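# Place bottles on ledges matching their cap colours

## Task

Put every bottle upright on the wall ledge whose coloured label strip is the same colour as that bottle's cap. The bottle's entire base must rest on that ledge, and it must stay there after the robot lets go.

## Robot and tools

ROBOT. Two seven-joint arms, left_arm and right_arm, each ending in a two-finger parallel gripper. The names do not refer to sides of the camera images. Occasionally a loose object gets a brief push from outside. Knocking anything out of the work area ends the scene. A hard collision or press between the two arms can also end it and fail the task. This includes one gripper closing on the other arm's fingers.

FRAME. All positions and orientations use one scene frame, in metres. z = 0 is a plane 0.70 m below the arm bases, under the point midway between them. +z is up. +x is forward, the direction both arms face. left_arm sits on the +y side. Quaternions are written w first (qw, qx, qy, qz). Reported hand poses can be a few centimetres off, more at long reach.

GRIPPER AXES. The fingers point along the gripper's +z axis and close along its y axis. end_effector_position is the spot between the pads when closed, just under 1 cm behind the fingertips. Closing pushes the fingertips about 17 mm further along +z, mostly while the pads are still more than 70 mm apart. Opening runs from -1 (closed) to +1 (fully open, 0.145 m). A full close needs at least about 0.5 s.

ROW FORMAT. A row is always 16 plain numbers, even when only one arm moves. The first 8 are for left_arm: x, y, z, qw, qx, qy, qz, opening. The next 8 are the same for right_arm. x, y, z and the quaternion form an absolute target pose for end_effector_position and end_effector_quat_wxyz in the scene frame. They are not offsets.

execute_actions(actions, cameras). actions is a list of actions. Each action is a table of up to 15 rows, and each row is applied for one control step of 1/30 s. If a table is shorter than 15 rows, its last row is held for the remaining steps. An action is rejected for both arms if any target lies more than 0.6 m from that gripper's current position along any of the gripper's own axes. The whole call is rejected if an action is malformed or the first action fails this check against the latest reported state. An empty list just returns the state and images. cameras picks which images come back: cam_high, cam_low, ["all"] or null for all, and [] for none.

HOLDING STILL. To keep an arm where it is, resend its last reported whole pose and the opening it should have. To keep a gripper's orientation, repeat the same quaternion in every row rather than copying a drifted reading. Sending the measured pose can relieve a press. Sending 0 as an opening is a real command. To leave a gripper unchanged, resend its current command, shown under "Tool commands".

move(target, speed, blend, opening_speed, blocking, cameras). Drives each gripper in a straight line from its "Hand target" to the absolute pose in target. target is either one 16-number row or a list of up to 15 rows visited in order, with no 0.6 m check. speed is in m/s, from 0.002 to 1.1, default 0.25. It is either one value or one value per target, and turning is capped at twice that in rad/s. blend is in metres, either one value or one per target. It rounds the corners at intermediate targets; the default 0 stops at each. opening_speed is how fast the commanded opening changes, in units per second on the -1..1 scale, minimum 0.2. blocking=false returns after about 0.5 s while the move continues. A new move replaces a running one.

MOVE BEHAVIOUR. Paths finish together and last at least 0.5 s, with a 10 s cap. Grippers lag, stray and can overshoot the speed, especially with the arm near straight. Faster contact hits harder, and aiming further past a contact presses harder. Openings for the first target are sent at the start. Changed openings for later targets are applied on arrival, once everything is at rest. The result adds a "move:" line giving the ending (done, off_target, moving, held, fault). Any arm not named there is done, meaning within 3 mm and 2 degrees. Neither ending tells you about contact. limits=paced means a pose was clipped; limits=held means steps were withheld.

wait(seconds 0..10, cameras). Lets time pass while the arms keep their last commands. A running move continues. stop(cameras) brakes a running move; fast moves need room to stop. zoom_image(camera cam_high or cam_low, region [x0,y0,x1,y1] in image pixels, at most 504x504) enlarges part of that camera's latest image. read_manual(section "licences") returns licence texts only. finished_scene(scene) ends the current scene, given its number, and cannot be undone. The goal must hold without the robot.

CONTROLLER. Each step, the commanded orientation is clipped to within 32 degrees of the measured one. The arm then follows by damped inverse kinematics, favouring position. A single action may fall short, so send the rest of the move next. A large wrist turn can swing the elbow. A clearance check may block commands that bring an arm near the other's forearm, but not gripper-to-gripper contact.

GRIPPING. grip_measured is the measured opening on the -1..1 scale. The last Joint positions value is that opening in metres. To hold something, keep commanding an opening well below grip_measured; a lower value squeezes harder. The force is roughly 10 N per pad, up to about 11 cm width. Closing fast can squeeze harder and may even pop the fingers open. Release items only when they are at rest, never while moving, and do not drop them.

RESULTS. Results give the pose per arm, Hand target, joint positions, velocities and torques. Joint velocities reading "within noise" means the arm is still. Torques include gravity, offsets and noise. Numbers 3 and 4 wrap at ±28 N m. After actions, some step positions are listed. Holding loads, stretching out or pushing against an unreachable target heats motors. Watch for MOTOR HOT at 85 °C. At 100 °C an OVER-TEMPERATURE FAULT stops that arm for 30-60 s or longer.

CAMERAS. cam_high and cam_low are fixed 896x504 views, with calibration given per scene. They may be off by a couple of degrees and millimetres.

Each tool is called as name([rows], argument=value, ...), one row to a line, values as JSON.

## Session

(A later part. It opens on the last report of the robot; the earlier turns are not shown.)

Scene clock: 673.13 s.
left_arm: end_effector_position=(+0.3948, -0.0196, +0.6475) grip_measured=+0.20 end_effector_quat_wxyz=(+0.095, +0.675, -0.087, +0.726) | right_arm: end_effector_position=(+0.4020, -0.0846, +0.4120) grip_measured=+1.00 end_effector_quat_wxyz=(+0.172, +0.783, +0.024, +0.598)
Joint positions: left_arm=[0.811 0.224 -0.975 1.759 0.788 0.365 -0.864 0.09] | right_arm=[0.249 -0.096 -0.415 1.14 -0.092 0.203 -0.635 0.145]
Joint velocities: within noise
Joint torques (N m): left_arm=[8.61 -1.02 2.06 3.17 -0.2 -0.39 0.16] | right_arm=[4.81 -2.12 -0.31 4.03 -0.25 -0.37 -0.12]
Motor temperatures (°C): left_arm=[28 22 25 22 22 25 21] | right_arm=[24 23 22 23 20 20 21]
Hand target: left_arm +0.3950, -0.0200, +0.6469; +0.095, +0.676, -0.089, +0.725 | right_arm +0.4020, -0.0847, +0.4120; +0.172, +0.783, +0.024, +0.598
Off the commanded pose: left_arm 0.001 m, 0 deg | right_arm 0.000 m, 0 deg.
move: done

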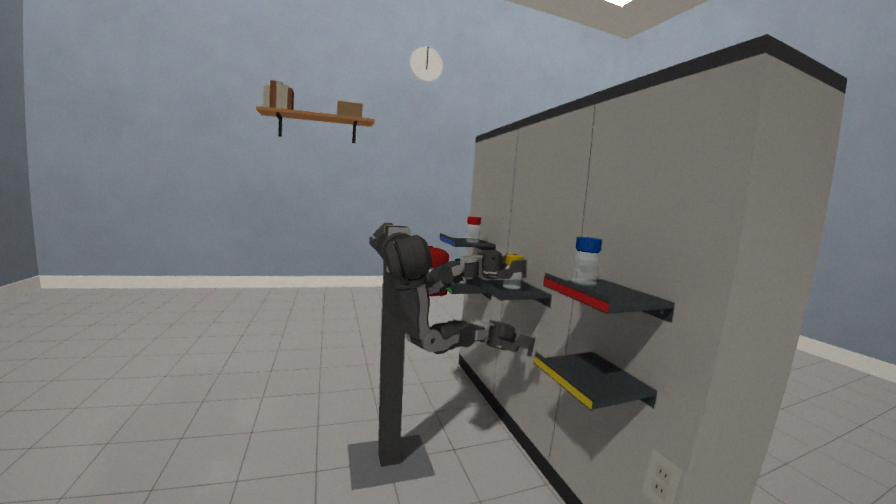

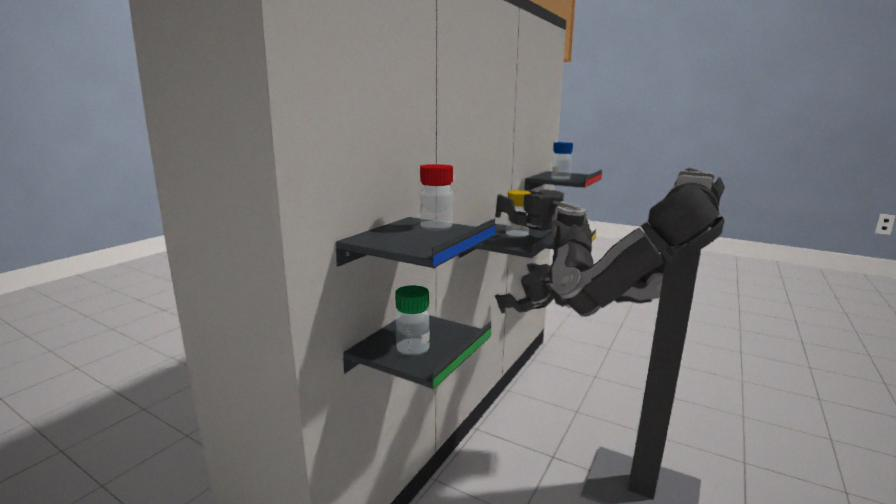

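move([
  [0.395,-0.02,0.747,0.0882,0.7310,-0.0962,0.6698,0.2,0.30,-0.18,0.4120,-0.0882,0.7310,0.0962,0.6698,0.2],
  [0.36,0.18,0.765,0.0,0.7373,0.0,0.6756,0.2,0.30,-0.20,0.75,-0.0882,0.7310,0.0962,0.6698,0.2],
], speed=0.15)

Scene clock: 702.60 s.
left_arm: end_effector_position=(+0.3601, +0.1814, +0.7663) grip_measured=+0.20 end_effector_quat_wxyz=(-0.004, +0.709, -0.001, +0.705) | right_arm: end_effector_position=(+0.2999, -0.2014, +0.7517) grip_measured=+0.20 end_effector_quat_wxyz=(-0.083, +0.696, +0.114, +0.704)
Joint positions: left_arm=[0.994 0.836 -0.427 2.133 1.584 0.782 -1.083 0.09] | right_arm=[0.275 1.1 0.342 2.296 1.559 0.784 -0.407 0.09]
Joint velocities: within noise
Joint torques (N m): left_arm=[6.08 1.65 2.22 0.76 -0.15 -0.32 0.21] | right_arm=[2.65 4.97 1.58 0.24 -0.02 -0.33 0.16]
Motor temperatures (°C): left_arm=[29 22 25 22 22 25 21] | right_arm=[24 23 22 23 20 20 21]
Hand target: left_arm +0.3602, +0.1800, +0.7649; -0.001, +0.711, -0.003, +0.704 | right_arm +0.3001, -0.2001, +0.7497; -0.086, +0.699, +0.116, +0.701
Off the commanded pose: left_arm 0.002 m, 5 deg | right_arm 0.002 m, 6 deg.
joint sent to its limit (left arm) — joint 5 (forearm roll), upper limit; joint 6 (wrist pitch), upper limit. The joint targets are off in orientation, not in position.
joint sent to its limit (right arm) — joint 5 (forearm roll), upper limit; joint 6 (wrist pitch), upper limit. The joint targets are off in orientation, not in position.
move: off_target (left_arm, right_arm)

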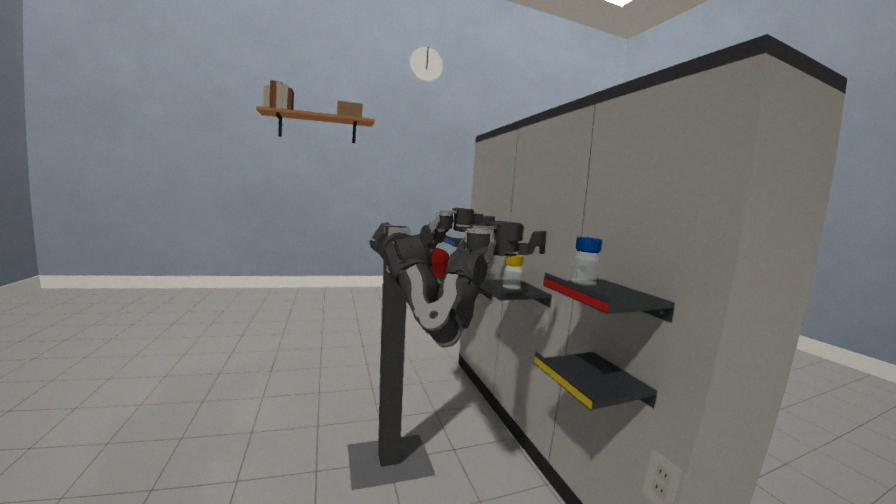

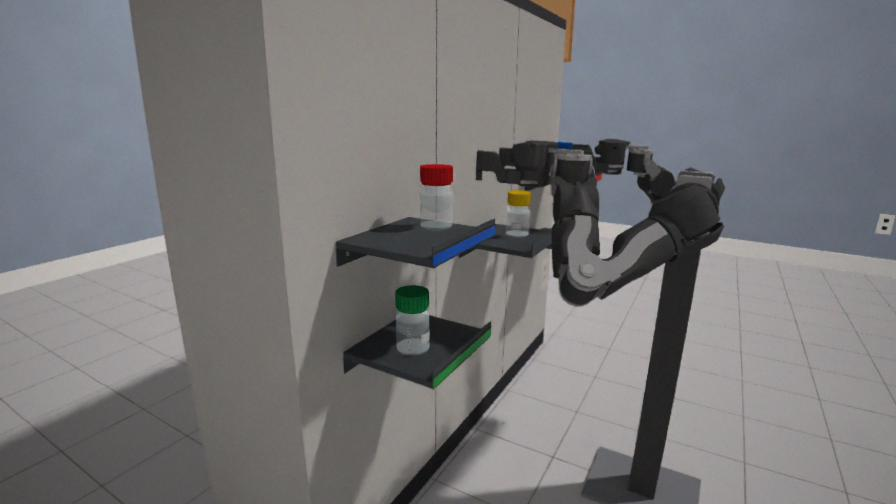

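move([
  [0.30,0.29,0.77,-0.0589,0.7345,0.0643,0.6730,0.4,0.36,-0.06,0.75,-0.0882,0.7310,0.0962,0.6698,0.5],
], speed=0.15)

zoom_image(camera="cam_low", region=[400, 130, 600, 290])

zoom_image(camera="cam_high", region=[420, 200, 570, 320])

Scene clock: 714.97 s.
left_arm: end_effector_position=(+0.3001, +0.2907, +0.7700) grip_measured=+0.40 end_effector_quat_wxyz=(-0.069, +0.692, +0.042, +0.718) | right_arm: end_effector_position=(+0.3600, -0.0596, +0.7502) grip_measured=+0.50 end_effector_quat_wxyz=(-0.092, +0.719, +0.095, +0.682)
Joint positions: left_arm=[0.182 1.164 0.502 2.239 1.584 0.781 -0.74 0.105] | right_arm=[1.106 0.483 -0.671 2.094 1.559 0.785 -1.17 0.112]
Joint velocities: within noise
Joint torques (N m): left_arm=[3.15 6 2.43 0.03 -0.08 -0.47 0.21] | right_arm=[5.82 0.22 2.41 0.95 -0.27 -0.1 -0.16]
Motor temperatures (°C): left_arm=[28 22 25 22 22 25 21] | right_arm=[24 23 22 22 20 20 21]
Hand target: left_arm +0.3001, +0.2902, +0.7698; -0.069, +0.693, +0.040, +0.717 | right_arm +0.3601, -0.0600, +0.7499; -0.090, +0.720, +0.095, +0.681
Off the commanded pose: left_arm 0.001 m, 8 deg | right_arm 0.000 m, 2 deg.
joint sent to its limit (left arm) — joint 5 (forearm roll), upper limit; joint 6 (wrist pitch), upper limit. The joint targets are off in orientation, not in position.
joint sent to its limit (right arm) — joint 5 (forearm roll), upper limit; joint 6 (wrist pitch), upper limit. The joint targets still meet the commanded pose.
move: off_target (left_arm)

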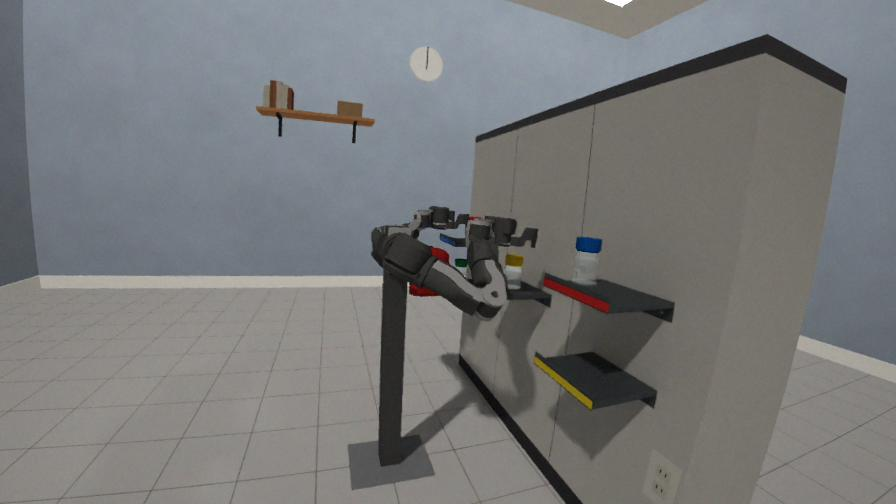

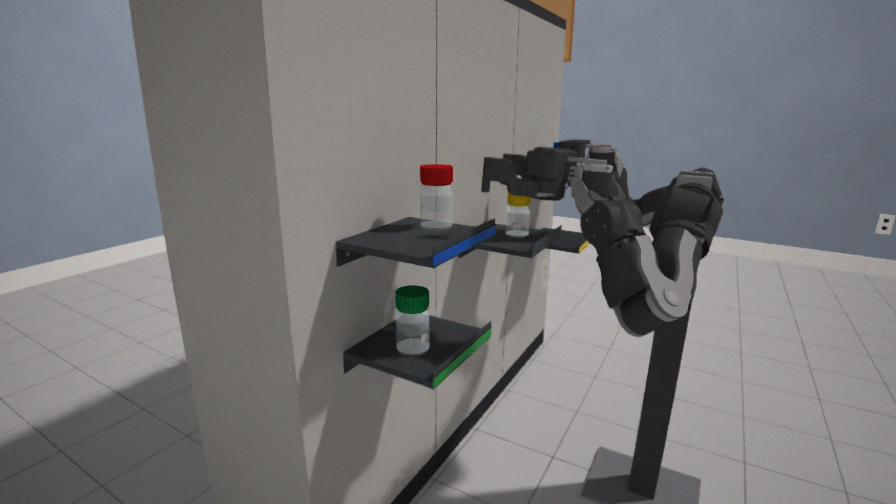

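Scaled by 2.520 from the camera's 896x504 image, which has a finer 1280x720 frame.

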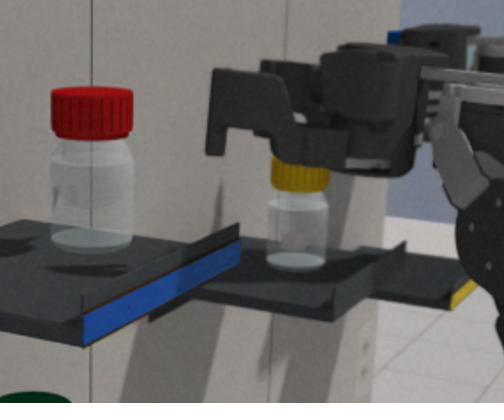

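Scaled by 3.360 from the camera's 896x504 image, which has a finer 1280x720 frame.

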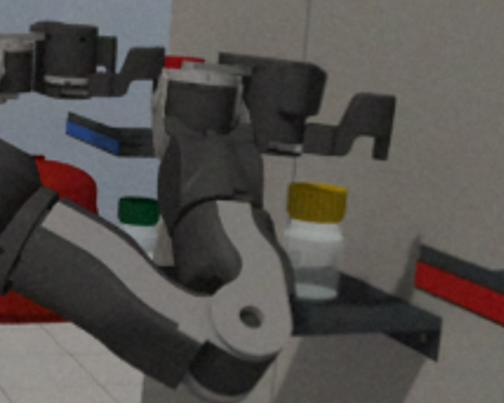

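move([
  [0.33,0.315,0.765,-0.0589,0.7345,0.0643,0.6730,0.4,0.392,-0.032,0.745,-0.0882,0.7310,0.0962,0.6698,0.5],
  [0.403,0.32,0.752,-0.0589,0.7345,0.0643,0.6730,0.4,0.395,-0.032,0.647,-0.0882,0.7310,0.0962,0.6698,0.5],
], speed=0.12)

zoom_image(camera="cam_low", region=[400, 130, 600, 290])

zoom_image(camera="cam_high", region=[420, 200, 570, 320])

Scene clock: 737.10 s.
left_arm: end_effector_position=(+0.4022, +0.3219, +0.7523) grip_measured=+0.40 end_effector_quat_wxyz=(-0.063, +0.734, +0.067, +0.673) | right_arm: end_effector_position=(+0.3953, -0.0333, +0.6460) grip_measured=+0.50 end_effector_quat_wxyz=(-0.085, +0.733, +0.095, +0.668)
Joint positions: left_arm=[0.903 1.068 -0.293 1.7 1.341 0.755 -0.549 0.105] | right_arm=[0.888 0.464 -0.927 1.902 1.125 0.483 -0.9 0.112]
Joint velocities: within noise
Joint torques (N m): left_arm=[7.56 3.1 2.26 1.39 -0.08 -0.64 0.3] | right_arm=[6.16 -0.12 3.14 2.22 -0.37 -0.4 0.19]
Motor temperatures (°C): left_arm=[26 24 25 21 21 25 21] | right_arm=[25 23 22 21 20 20 21]
Hand target: left_arm +0.4030, +0.3200, +0.7521; -0.059, +0.734, +0.064, +0.673 | right_arm +0.3950, -0.0321, +0.6470; -0.088, +0.731, +0.096, +0.670
Off the commanded pose: left_arm 0.002 m, 1 deg | right_arm 0.002 m, 0 deg.
move: done

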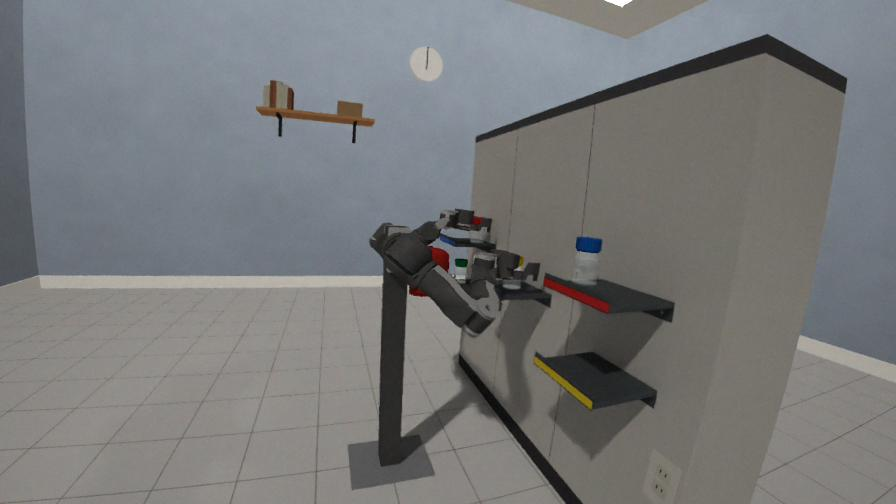

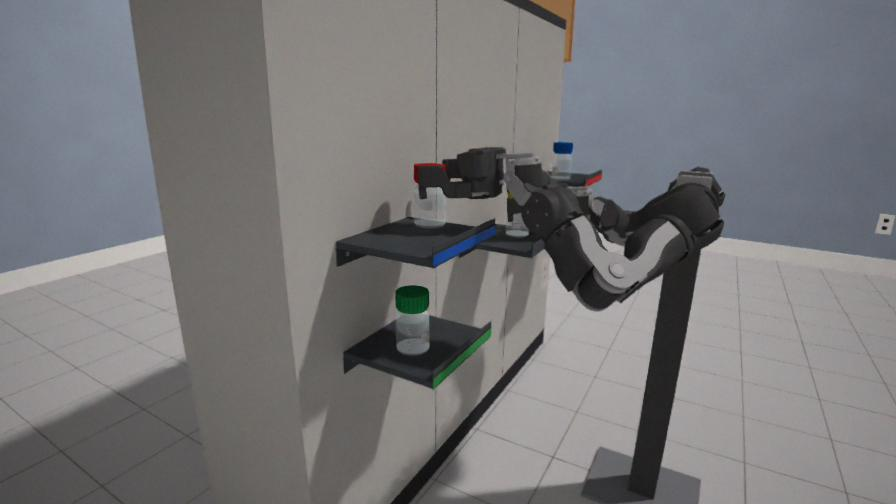

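Scaled by 2.520 from the camera's 896x504 image, which has a finer 1280x720 frame.

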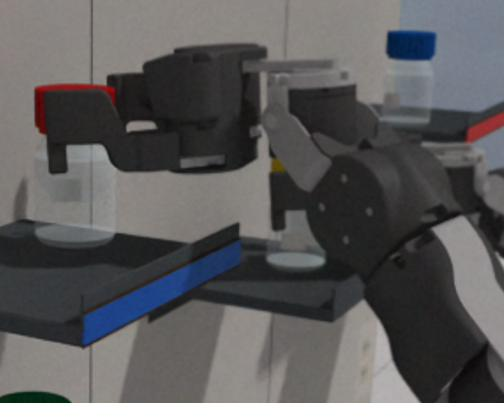

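Scaled by 3.360 from the camera's 896x504 image, which has a finer 1280x720 frame.

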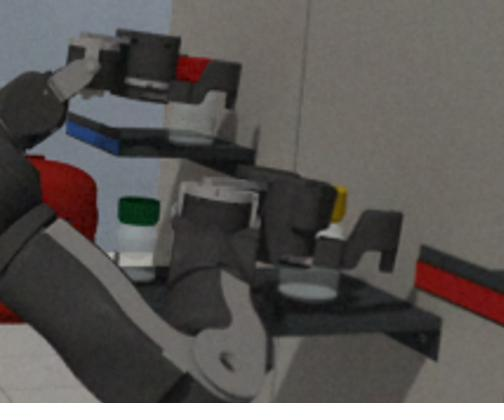

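move([
  [0.403,0.32,0.752,-0.0589,0.7345,0.0643,0.6730,-0.9,0.395,-0.032,0.647,-0.0882,0.7310,0.0962,0.6698,-0.9],
], opening_speed=0.8)

zoom_image(camera="cam_low", region=[400, 130, 600, 290])

zoom_image(camera="cam_high", region=[420, 200, 570, 320])

Scene clock: 760.63 s.
left_arm: end_effector_position=(+0.4024, +0.3215, +0.7520) grip_measured=-0.25 end_effector_quat_wxyz=(-0.062, +0.735, +0.066, +0.672) | right_arm: end_effector_position=(+0.3947, -0.0312, +0.6465) grip_measured=-0.48 end_effector_quat_wxyz=(-0.090, +0.732, +0.097, +0.669)
Joint positions: left_arm=[0.903 1.067 -0.293 1.699 1.339 0.757 -0.545 0.057] | right_arm=[0.888 0.461 -0.927 1.902 1.124 0.481 -0.892 0.04]
Joint velocities: within noise
Joint torques (N m): left_arm=[7.42 3.05 2.5 1.57 -0.06 -0.66 0.2] | right_arm=[5.89 0.22 3.44 2.32 -0.37 -0.32 -0.08]
Motor temperatures (°C): left_arm=[28 23 25 21 21 25 21] | right_arm=[26 22 22 21 20 20 21]
Hand target: left_arm +0.4030, +0.3201, +0.7521; -0.059, +0.734, +0.064, +0.673 | right_arm +0.3950, -0.0321, +0.6470; -0.088, +0.731, +0.096, +0.670
Off the commanded pose: left_arm 0.002 m, 0 deg | right_arm 0.001 m, 0 deg.
move: done

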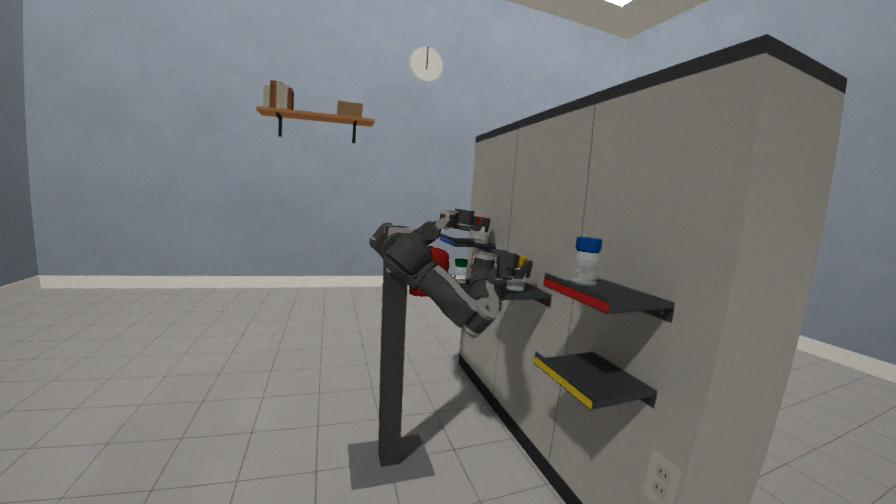

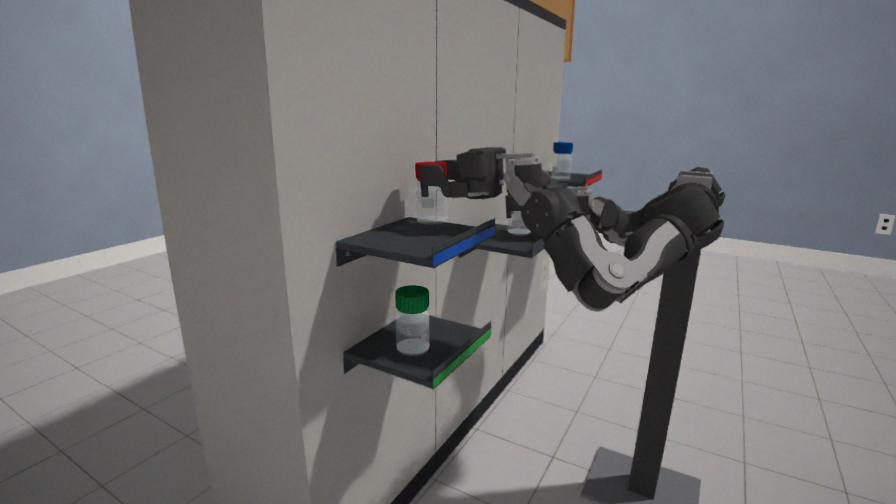

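Scaled by 2.520 from the camera's 896x504 image, which has a finer 1280x720 frame.

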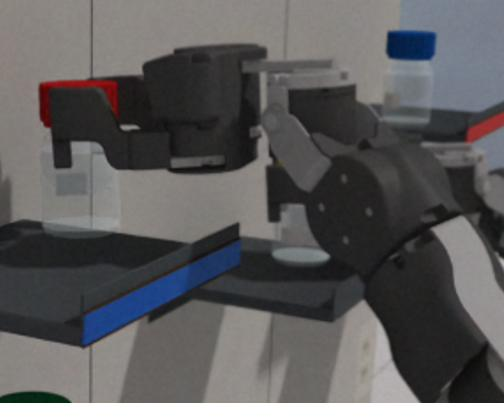

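Scaled by 3.360 from the camera's 896x504 image, which has a finer 1280x720 frame.

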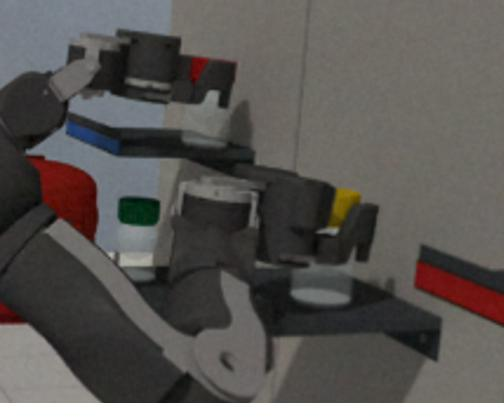

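move([
  [0.403,0.32,0.752,-0.0589,0.7345,0.0643,0.6730,-0.9,0.395,-0.032,0.72,-0.0882,0.7310,0.0962,0.6698,-0.9],
  [0.403,0.32,0.752,-0.0589,0.7345,0.0643,0.6730,-0.9,0.375,-0.20,0.72,0.0,0.7373,0.0,0.6756,-0.9],
], speed=0.12)

zoom_image(camera="cam_low", region=[400, 130, 600, 290])

zoom_image(camera="cam_high", region=[440, 190, 690, 370])

Scene clock: 806.33 s.
left_arm: end_effector_position=(+0.4024, +0.3215, +0.7520) grip_measured=-0.25 end_effector_quat_wxyz=(-0.062, +0.735, +0.066, +0.672) | right_arm: end_effector_position=(+0.3752, -0.2003, +0.7172) grip_measured=-0.56 end_effector_quat_wxyz=(+0.003, +0.741, +0.001, +0.671)
Joint positions: left_arm=[0.903 1.067 -0.293 1.699 1.339 0.757 -0.545 0.057] | right_arm=[0.861 0.981 -0.488 2.079 1.522 0.639 -0.902 0.033]
Joint velocities: within noise
Joint torques (N m): left_arm=[7.45 3.02 2.5 1.57 -0.06 -0.67 0.2] | right_arm=[5 2.41 4.3 1.13 -0.38 -0.53 0.2]
Motor temperatures (°C): left_arm=[28 23 26 21 21 25 21] | right_arm=[26 22 23 21 20 20 21]
Hand target: left_arm +0.4030, +0.3201, +0.7521; -0.059, +0.734, +0.064, +0.673 | right_arm +0.3750, -0.1999, +0.7200; +0.000, +0.737, +0.000, +0.676
Off the commanded pose: left_arm 0.002 m, 0 deg | right_arm 0.003 m, 1 deg.
move: done

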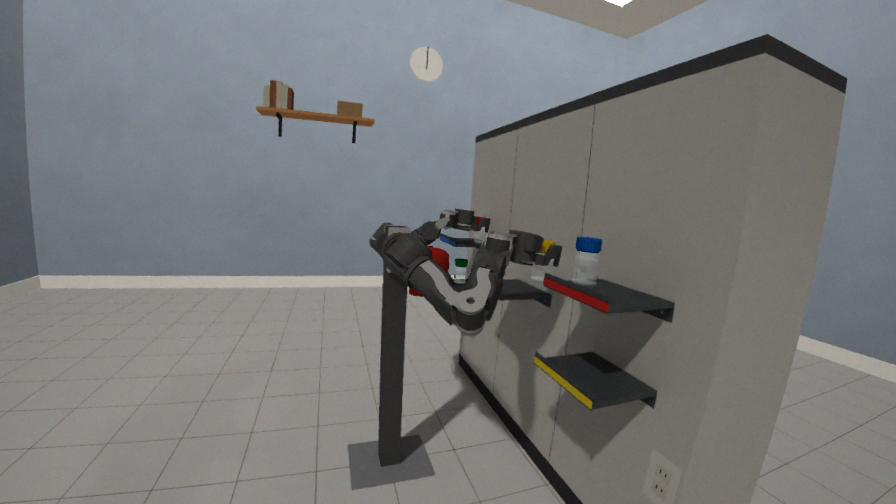

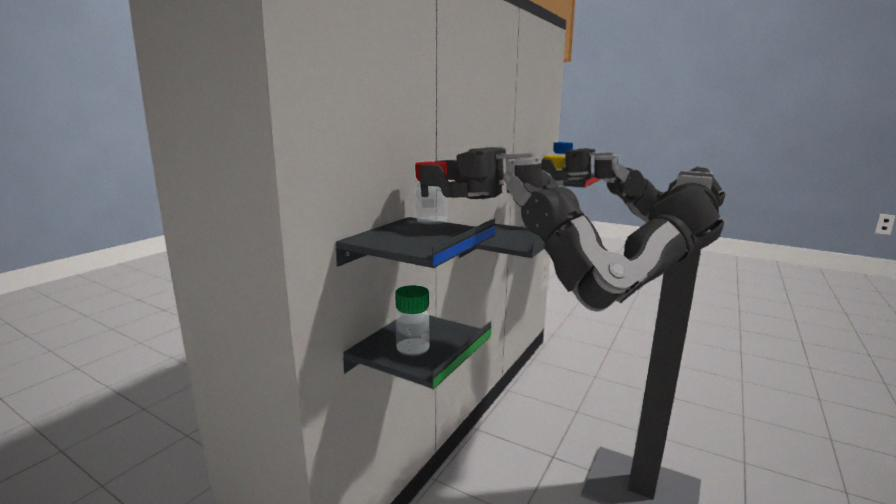

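Scaled by 2.520 from the camera's 896x504 image, which has a finer 1280x720 frame.

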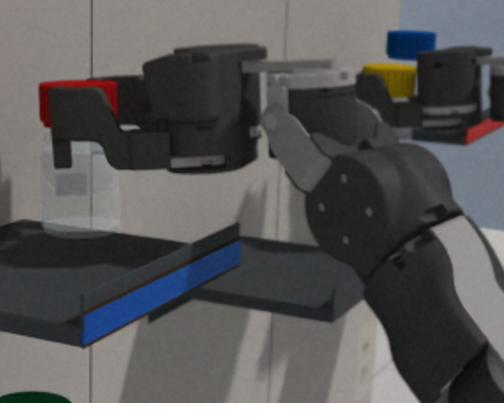

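Scaled by 2.016 from the camera's 896x504 image, which has a finer 1280x720 frame.

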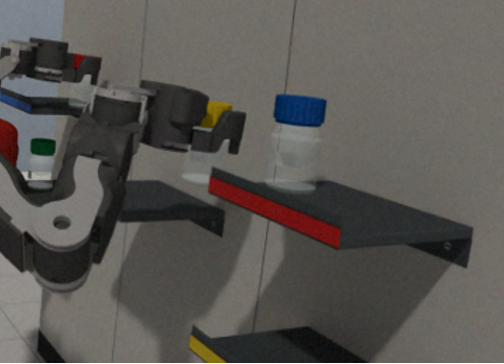

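move([
  [0.403,0.32,0.79,-0.0589,0.7345,0.0643,0.6730,-0.9,0.365,-0.20,0.595,0.0,0.7373,0.0,0.6756,-0.9],
], speed=0.12)

zoom_image(camera="cam_low", region=[400, 130, 600, 290])

zoom_image(camera="cam_high", region=[440, 190, 690, 370])

Scene clock: 820.87 s.
left_arm: end_effector_position=(+0.4035, +0.3183, +0.7892) grip_measured=-0.25 end_effector_quat_wxyz=(-0.055, +0.735, +0.062, +0.673) | right_arm: end_effector_position=(+0.3644, -0.2009, +0.5912) grip_measured=-0.56 end_effector_quat_wxyz=(+0.003, +0.743, +0.000, +0.669)
Joint positions: left_arm=[1.216 1.117 -0.54 1.628 1.485 0.781 -0.585 0.057] | right_arm=[0.322 0.996 -0.542 2.055 1.084 0.198 -0.713 0.033]
Joint velocities: within noise
Joint torques (N m): left_arm=[8.32 2.55 2.28 0.87 -0.12 -0.53 -0.06] | right_arm=[4.65 3.6 3.9 2.51 -0.52 -0.64 0.17]
Motor temperatures (°C): left_arm=[29 23 26 21 21 25 21] | right_arm=[25 22 23 21 20 20 21]
Hand target: left_arm +0.4030, +0.3200, +0.7900; -0.059, +0.734, +0.064, +0.673 | right_arm +0.3649, -0.2000, +0.5950; +0.000, +0.737, +0.000, +0.676
Off the commanded pose: left_arm 0.002 m, 1 deg | right_arm 0.004 m, 1 deg.
joint sent to its limit (left arm) — joint 6 (wrist pitch), upper limit. The joint targets still meet the commanded pose.
move: off_target (right_arm)

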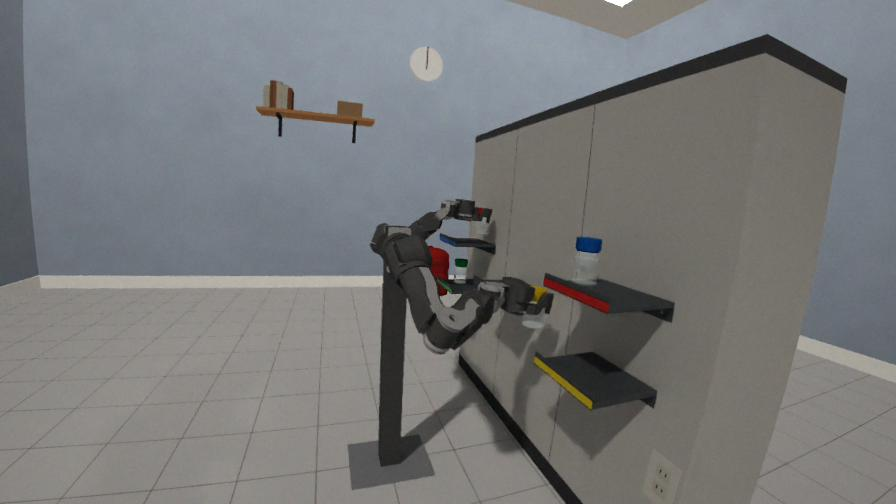

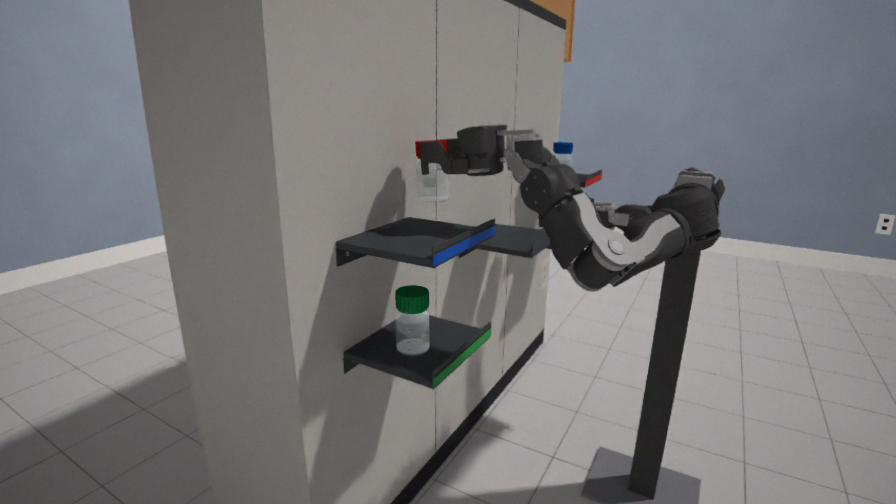

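Scaled by 2.520 from the camera's 896x504 image, which has a finer 1280x720 frame.

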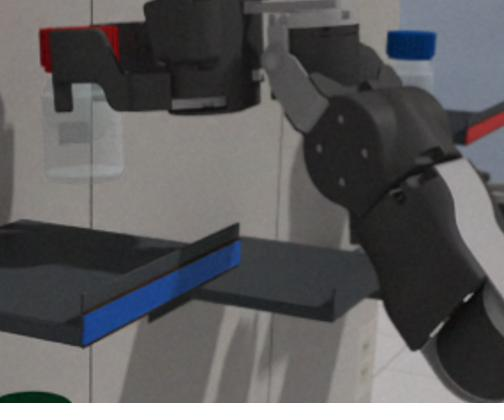

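Scaled by 2.016 from the camera's 896x504 image, which has a finer 1280x720 frame.

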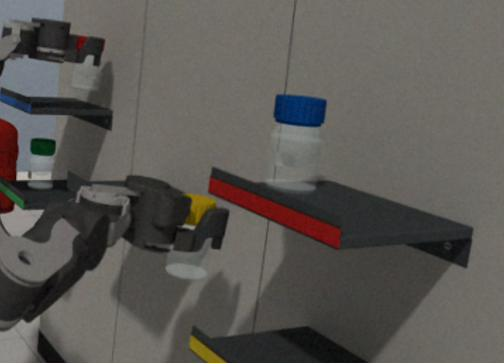

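move([
  [0.39,0.16,0.77,0.0,0.7373,0.0,0.6756,-0.9,0.38,-0.30,0.595,0.0,0.7373,0.0,0.6756,-0.9],
  [0.39,-0.01,0.70,0.0882,0.7310,-0.0962,0.6698,-0.9,0.385,-0.40,0.592,0.0589,0.7345,-0.0643,0.6730,-0.9],
], speed=0.12)

zoom_image(camera="cam_low", region=[460, 130, 640, 260])

zoom_image(camera="cam_high", region=[440, 190, 690, 420])

Scene clock: 838.70 s.
left_arm: end_effector_position=(+0.3897, -0.0101, +0.6987) grip_measured=-0.25 end_effector_quat_wxyz=(+0.087, +0.733, -0.098, +0.667) | right_arm: end_effector_position=(+0.3839, -0.4013, +0.5880) grip_measured=-0.56 end_effector_quat_wxyz=(+0.062, +0.739, -0.065, +0.667)
Joint positions: left_arm=[1.109 0.267 -0.958 1.846 1.312 0.591 -1.127 0.057] | right_arm=[0.234 1.33 -0.408 1.45 1.365 -0.089 -0.156 0.033]
Joint velocities: within noise
Joint torques (N m): left_arm=[8.95 -0.51 2.48 2.02 -0.52 -0.56 0.17] | right_arm=[4.84 7.35 5.2 1.47 0.05 -0.66 0.19]
Motor temperatures (°C): left_arm=[29 22 25 21 21 25 21] | right_arm=[25 23 24 21 21 21 21]
Hand target: left_arm +0.3900, -0.0100, +0.7000; +0.088, +0.731, -0.096, +0.670 | right_arm +0.3850, -0.4000, +0.5920; +0.059, +0.734, -0.064, +0.673
Off the commanded pose: left_arm 0.001 m, 0 deg | right_arm 0.004 m, 1 deg.
move: off_target (right_arm)

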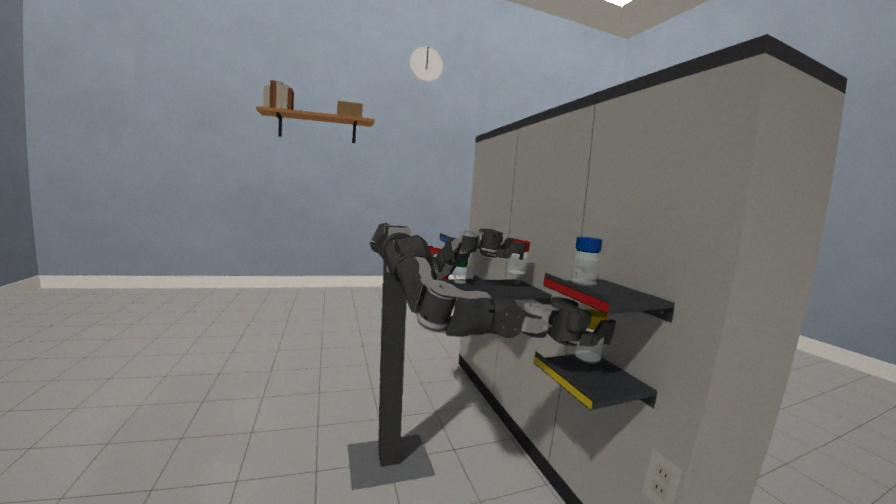

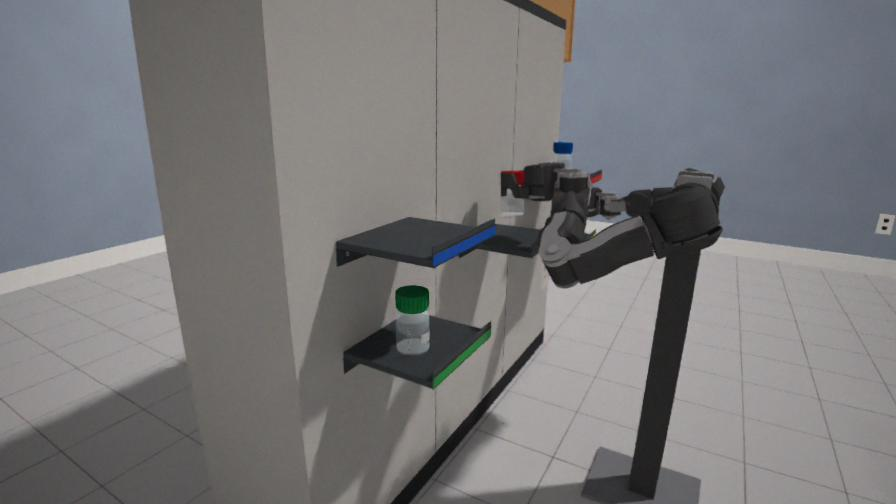

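Scaled by 2.800 from the camera's 896x504 image, which has a finer 1280x720 frame.

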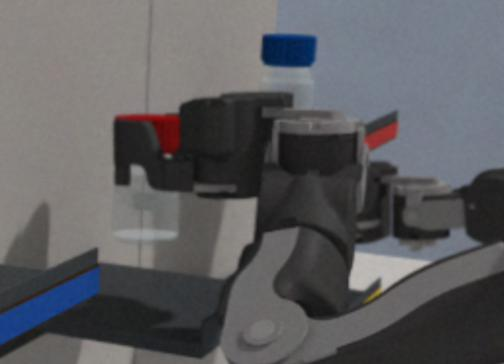

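Scaled by 2.016 from the camera's 896x504 image, which has a finer 1280x720 frame.

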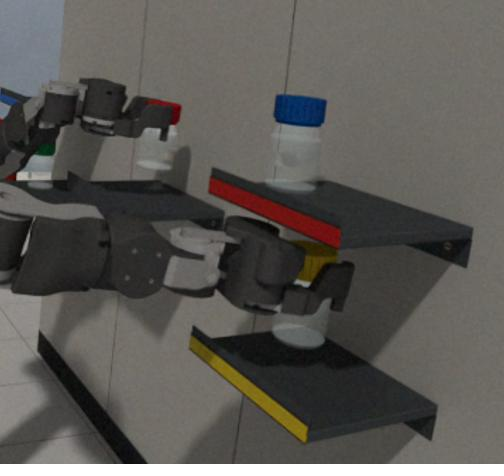

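move([
  [0.39,-0.01,0.66,0.0882,0.7310,-0.0962,0.6698,-0.9,0.385,-0.40,0.575,0.0638,0.6794,-0.0594,0.7286,-0.9],
  [0.39,-0.01,0.645,0.0882,0.7310,-0.0962,0.6698,-0.9,0.385,-0.40,0.556,0.0638,0.6794,-0.0594,0.7286,-0.9],
], speed=0.05)

zoom_image(camera="cam_low", region=[460, 130, 640, 260])

zoom_image(camera="cam_high", region=[440, 190, 690, 420])

Scene clock: 856.77 s.
left_arm: end_effector_position=(+0.3897, -0.0093, +0.6528) grip_measured=-0.25 end_effector_quat_wxyz=(+0.089, +0.724, -0.092, +0.678) | right_arm: end_effector_position=(+0.3849, -0.4014, +0.5577) grip_measured=-0.56 end_effector_quat_wxyz=(+0.066, +0.679, -0.061, +0.729)
Joint positions: left_arm=[0.992 0.326 -1.075 1.84 1.146 0.412 -1.047 0.057] | right_arm=[0.197 1.14 -0.408 1.296 1.194 -0.353 -0.092 0.033]
Joint velocities: within noise
Joint torques (N m): left_arm=[6.53 0.04 1.52 1.31 -0.09 -0.28 0.28] | right_arm=[3.94 6.66 3.4 1.4 0 -0.54 0.18]
Motor temperatures (°C): left_arm=[30 22 25 21 22 25 21] | right_arm=[25 24 24 21 20 21 21]
Hand target: left_arm +0.3899, -0.0099, +0.6451; +0.088, +0.731, -0.096, +0.670 | right_arm +0.3850, -0.4000, +0.5561; +0.064, +0.679, -0.059, +0.729
Off the commanded pose: left_arm 0.008 m, 1 deg | right_arm 0.002 m, 0 deg.
move: off_target (left_arm)

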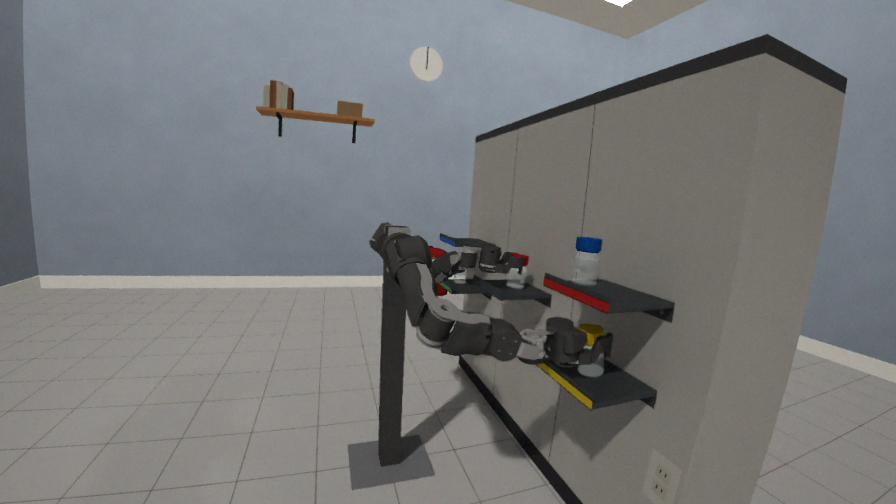

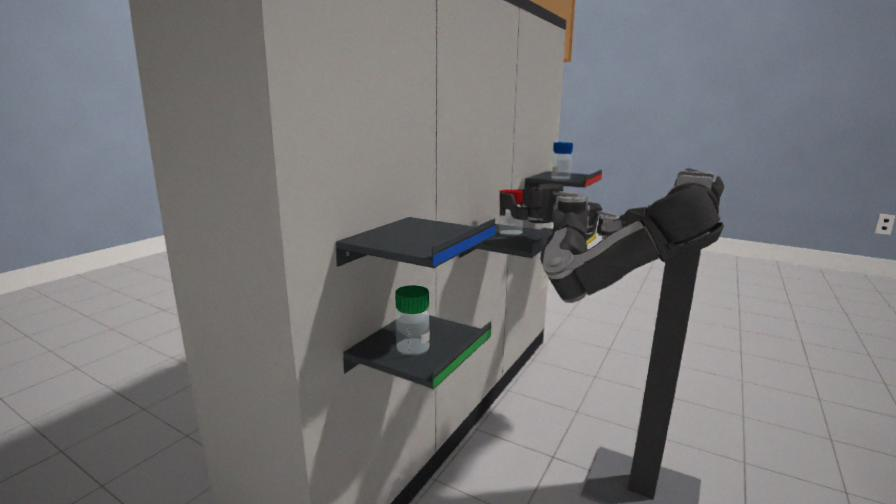

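Scaled by 2.800 from the camera's 896x504 image, which has a finer 1280x720 frame.

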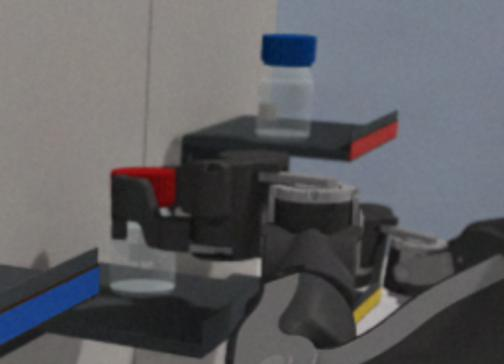

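Scaled by 2.016 from the camera's 896x504 image, which has a finer 1280x720 frame.

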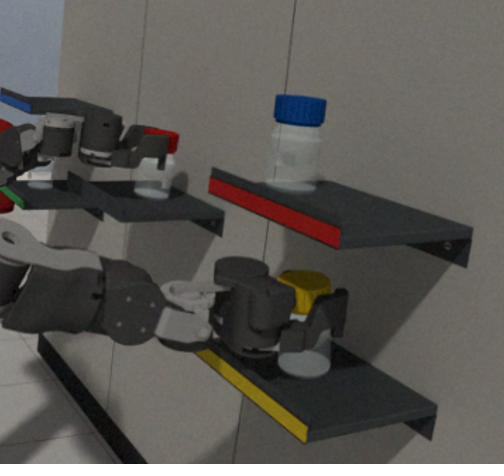

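move([
  [0.39,-0.01,0.652,0.0882,0.7310,-0.0962,0.6698,-0.9,0.385,-0.40,0.549,0.0638,0.6794,-0.0594,0.7286,-0.9],
  [0.39,-0.01,0.652,0.0882,0.7310,-0.0962,0.6698,0.2,0.385,-0.40,0.549,0.0638,0.6794,-0.0594,0.7286,-0.9],
], speed=0.05, opening_speed=0.8)

zoom_image(camera="cam_high", region=[440, 190, 690, 420])

Scene clock: 871.07 s.
left_arm: end_effector_position=(+0.3896, -0.0102, +0.6520) grip_measured=+0.20 end_effector_quat_wxyz=(+0.089, +0.730, -0.097, +0.670) | right_arm: end_effector_position=(+0.3854, -0.4019, +0.5577) grip_measured=-0.56 end_effector_quat_wxyz=(+0.066, +0.669, -0.061, +0.737)
Joint positions: left_arm=[0.998 0.324 -1.068 1.84 1.17 0.434 -1.048 0.09] | right_arm=[0.202 1.122 -0.408 1.275 1.181 -0.383 -0.08 0.033]
Joint velocities: within noise
Joint torques (N m): left_arm=[8.82 -0.86 2.8 2.21 -0.24 -0.31 0.02] | right_arm=[3.13 6.05 1.8 0.94 0.05 -0.11 0.1]
Motor temperatures (°C): left_arm=[29 22 25 21 22 25 21] | right_arm=[24 24 24 20 20 21 21]
Hand target: left_arm +0.3900, -0.0100, +0.6521; +0.088, +0.731, -0.096, +0.670 | right_arm +0.3848, -0.4000, +0.5491; +0.064, +0.679, -0.059, +0.729
Off the commanded pose: left_arm 0.000 m, 0 deg | right_arm 0.009 m, 2 deg.
move: off_target (right_arm)

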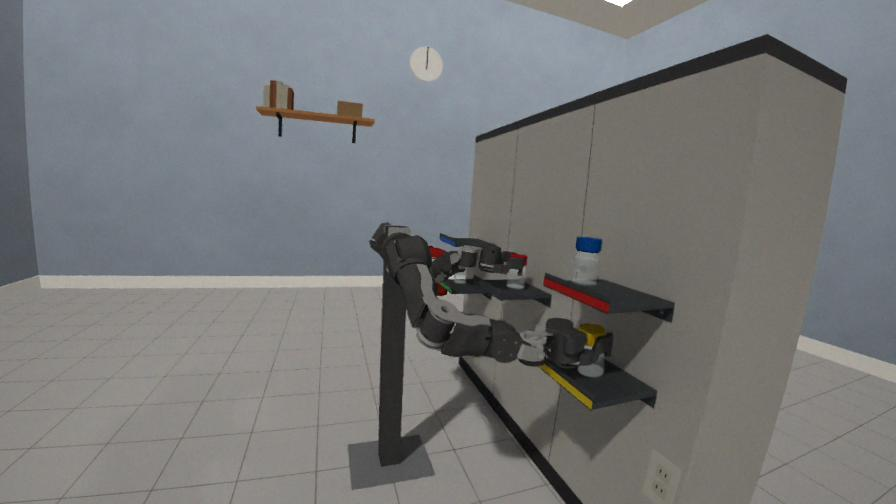

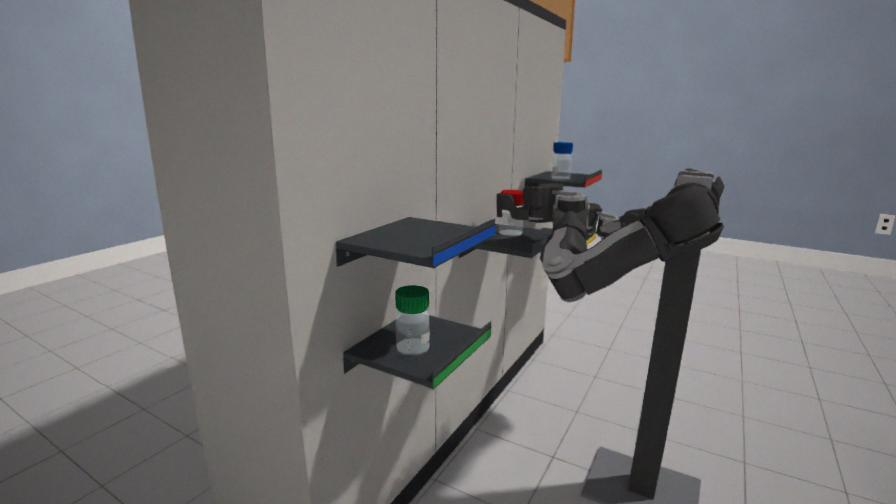

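Scaled by 2.016 from the camera's 896x504 image, which has a finer 1280x720 frame.

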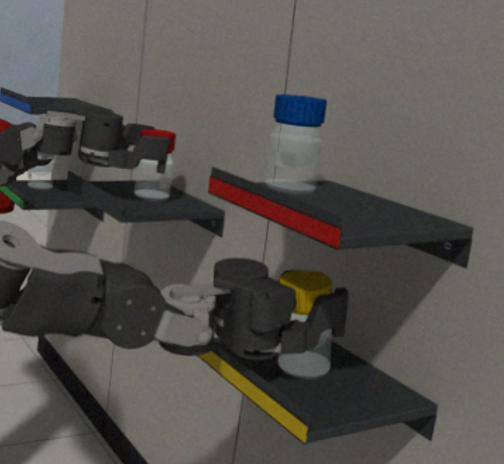

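move([
  [0.39,-0.01,0.652,0.0882,0.7310,-0.0962,0.6698,0.2,0.385,-0.40,0.557,0.0638,0.6794,-0.0594,0.7286,-0.9],
  [0.39,-0.01,0.652,0.0882,0.7310,-0.0962,0.6698,0.2,0.385,-0.40,0.557,0.0638,0.6794,-0.0594,0.7286,0.1],
], speed=0.05, opening_speed=0.8)

zoom_image(camera="cam_high", region=[440, 190, 690, 420])

Scene clock: 889.70 s.
left_arm: end_effector_position=(+0.3896, -0.0102, +0.6520) grip_measured=+0.20 end_effector_quat_wxyz=(+0.089, +0.730, -0.097, +0.670) | right_arm: end_effector_position=(+0.3854, -0.3991, +0.5572) grip_measured=+0.10 end_effector_quat_wxyz=(+0.062, +0.678, -0.058, +0.730)
Joint positions: left_arm=[0.998 0.324 -1.068 1.84 1.17 0.434 -1.048 0.09] | right_arm=[0.197 1.136 -0.408 1.296 1.191 -0.356 -0.083 0.083]
Joint velocities: within noise
Joint torques (N m): left_arm=[8.85 -0.83 2.8 2.21 -0.24 -0.31 0.02] | right_arm=[3.6 8.29 4 1.91 0.14 -0.38 -0.13]
Motor temperatures (°C): left_arm=[30 22 26 21 22 25 21] | right_arm=[24 24 23 20 20 20 21]
Hand target: left_arm +0.3900, -0.0100, +0.6521; +0.088, +0.731, -0.096, +0.670 | right_arm +0.3850, -0.4000, +0.5571; +0.064, +0.679, -0.059, +0.729
Off the commanded pose: left_arm 0.000 m, 0 deg | right_arm 0.001 m, 0 deg.
move: done

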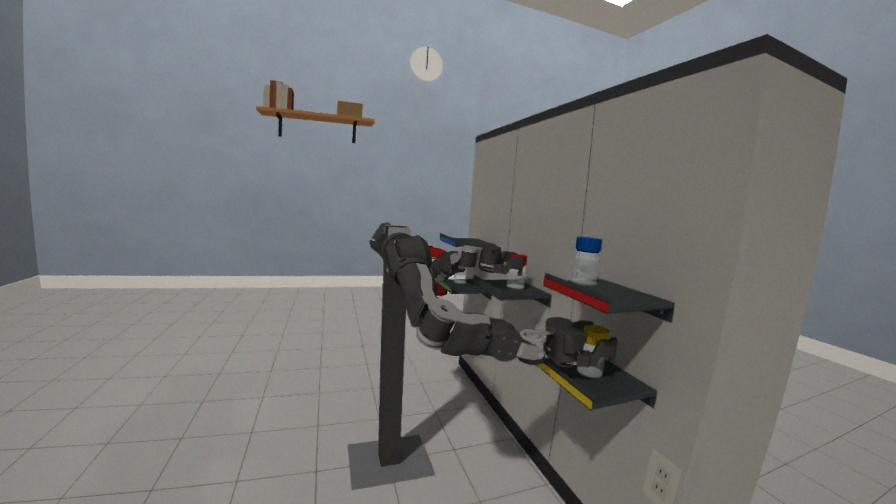

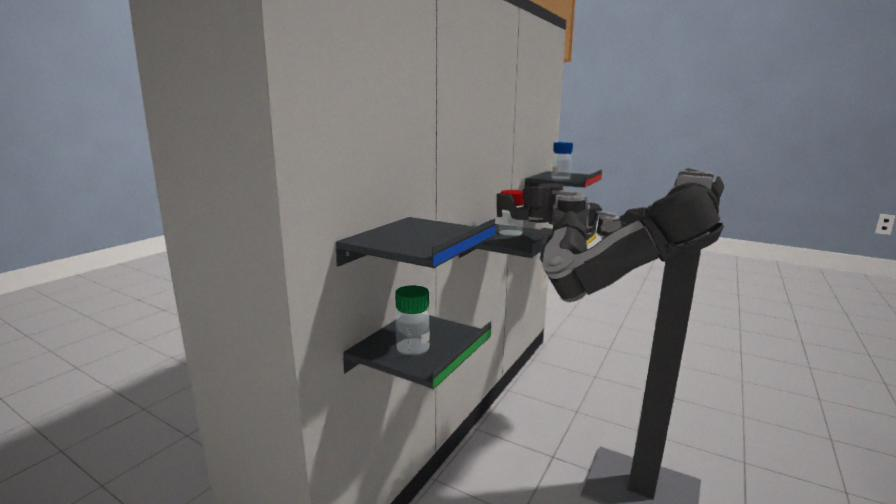

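Scaled by 2.016 from the camera's 896x504 image, which has a finer 1280x720 frame.

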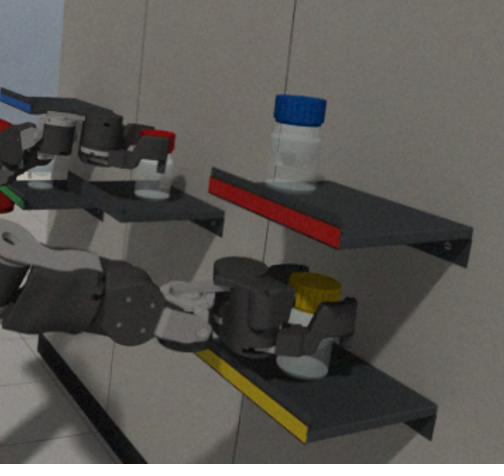

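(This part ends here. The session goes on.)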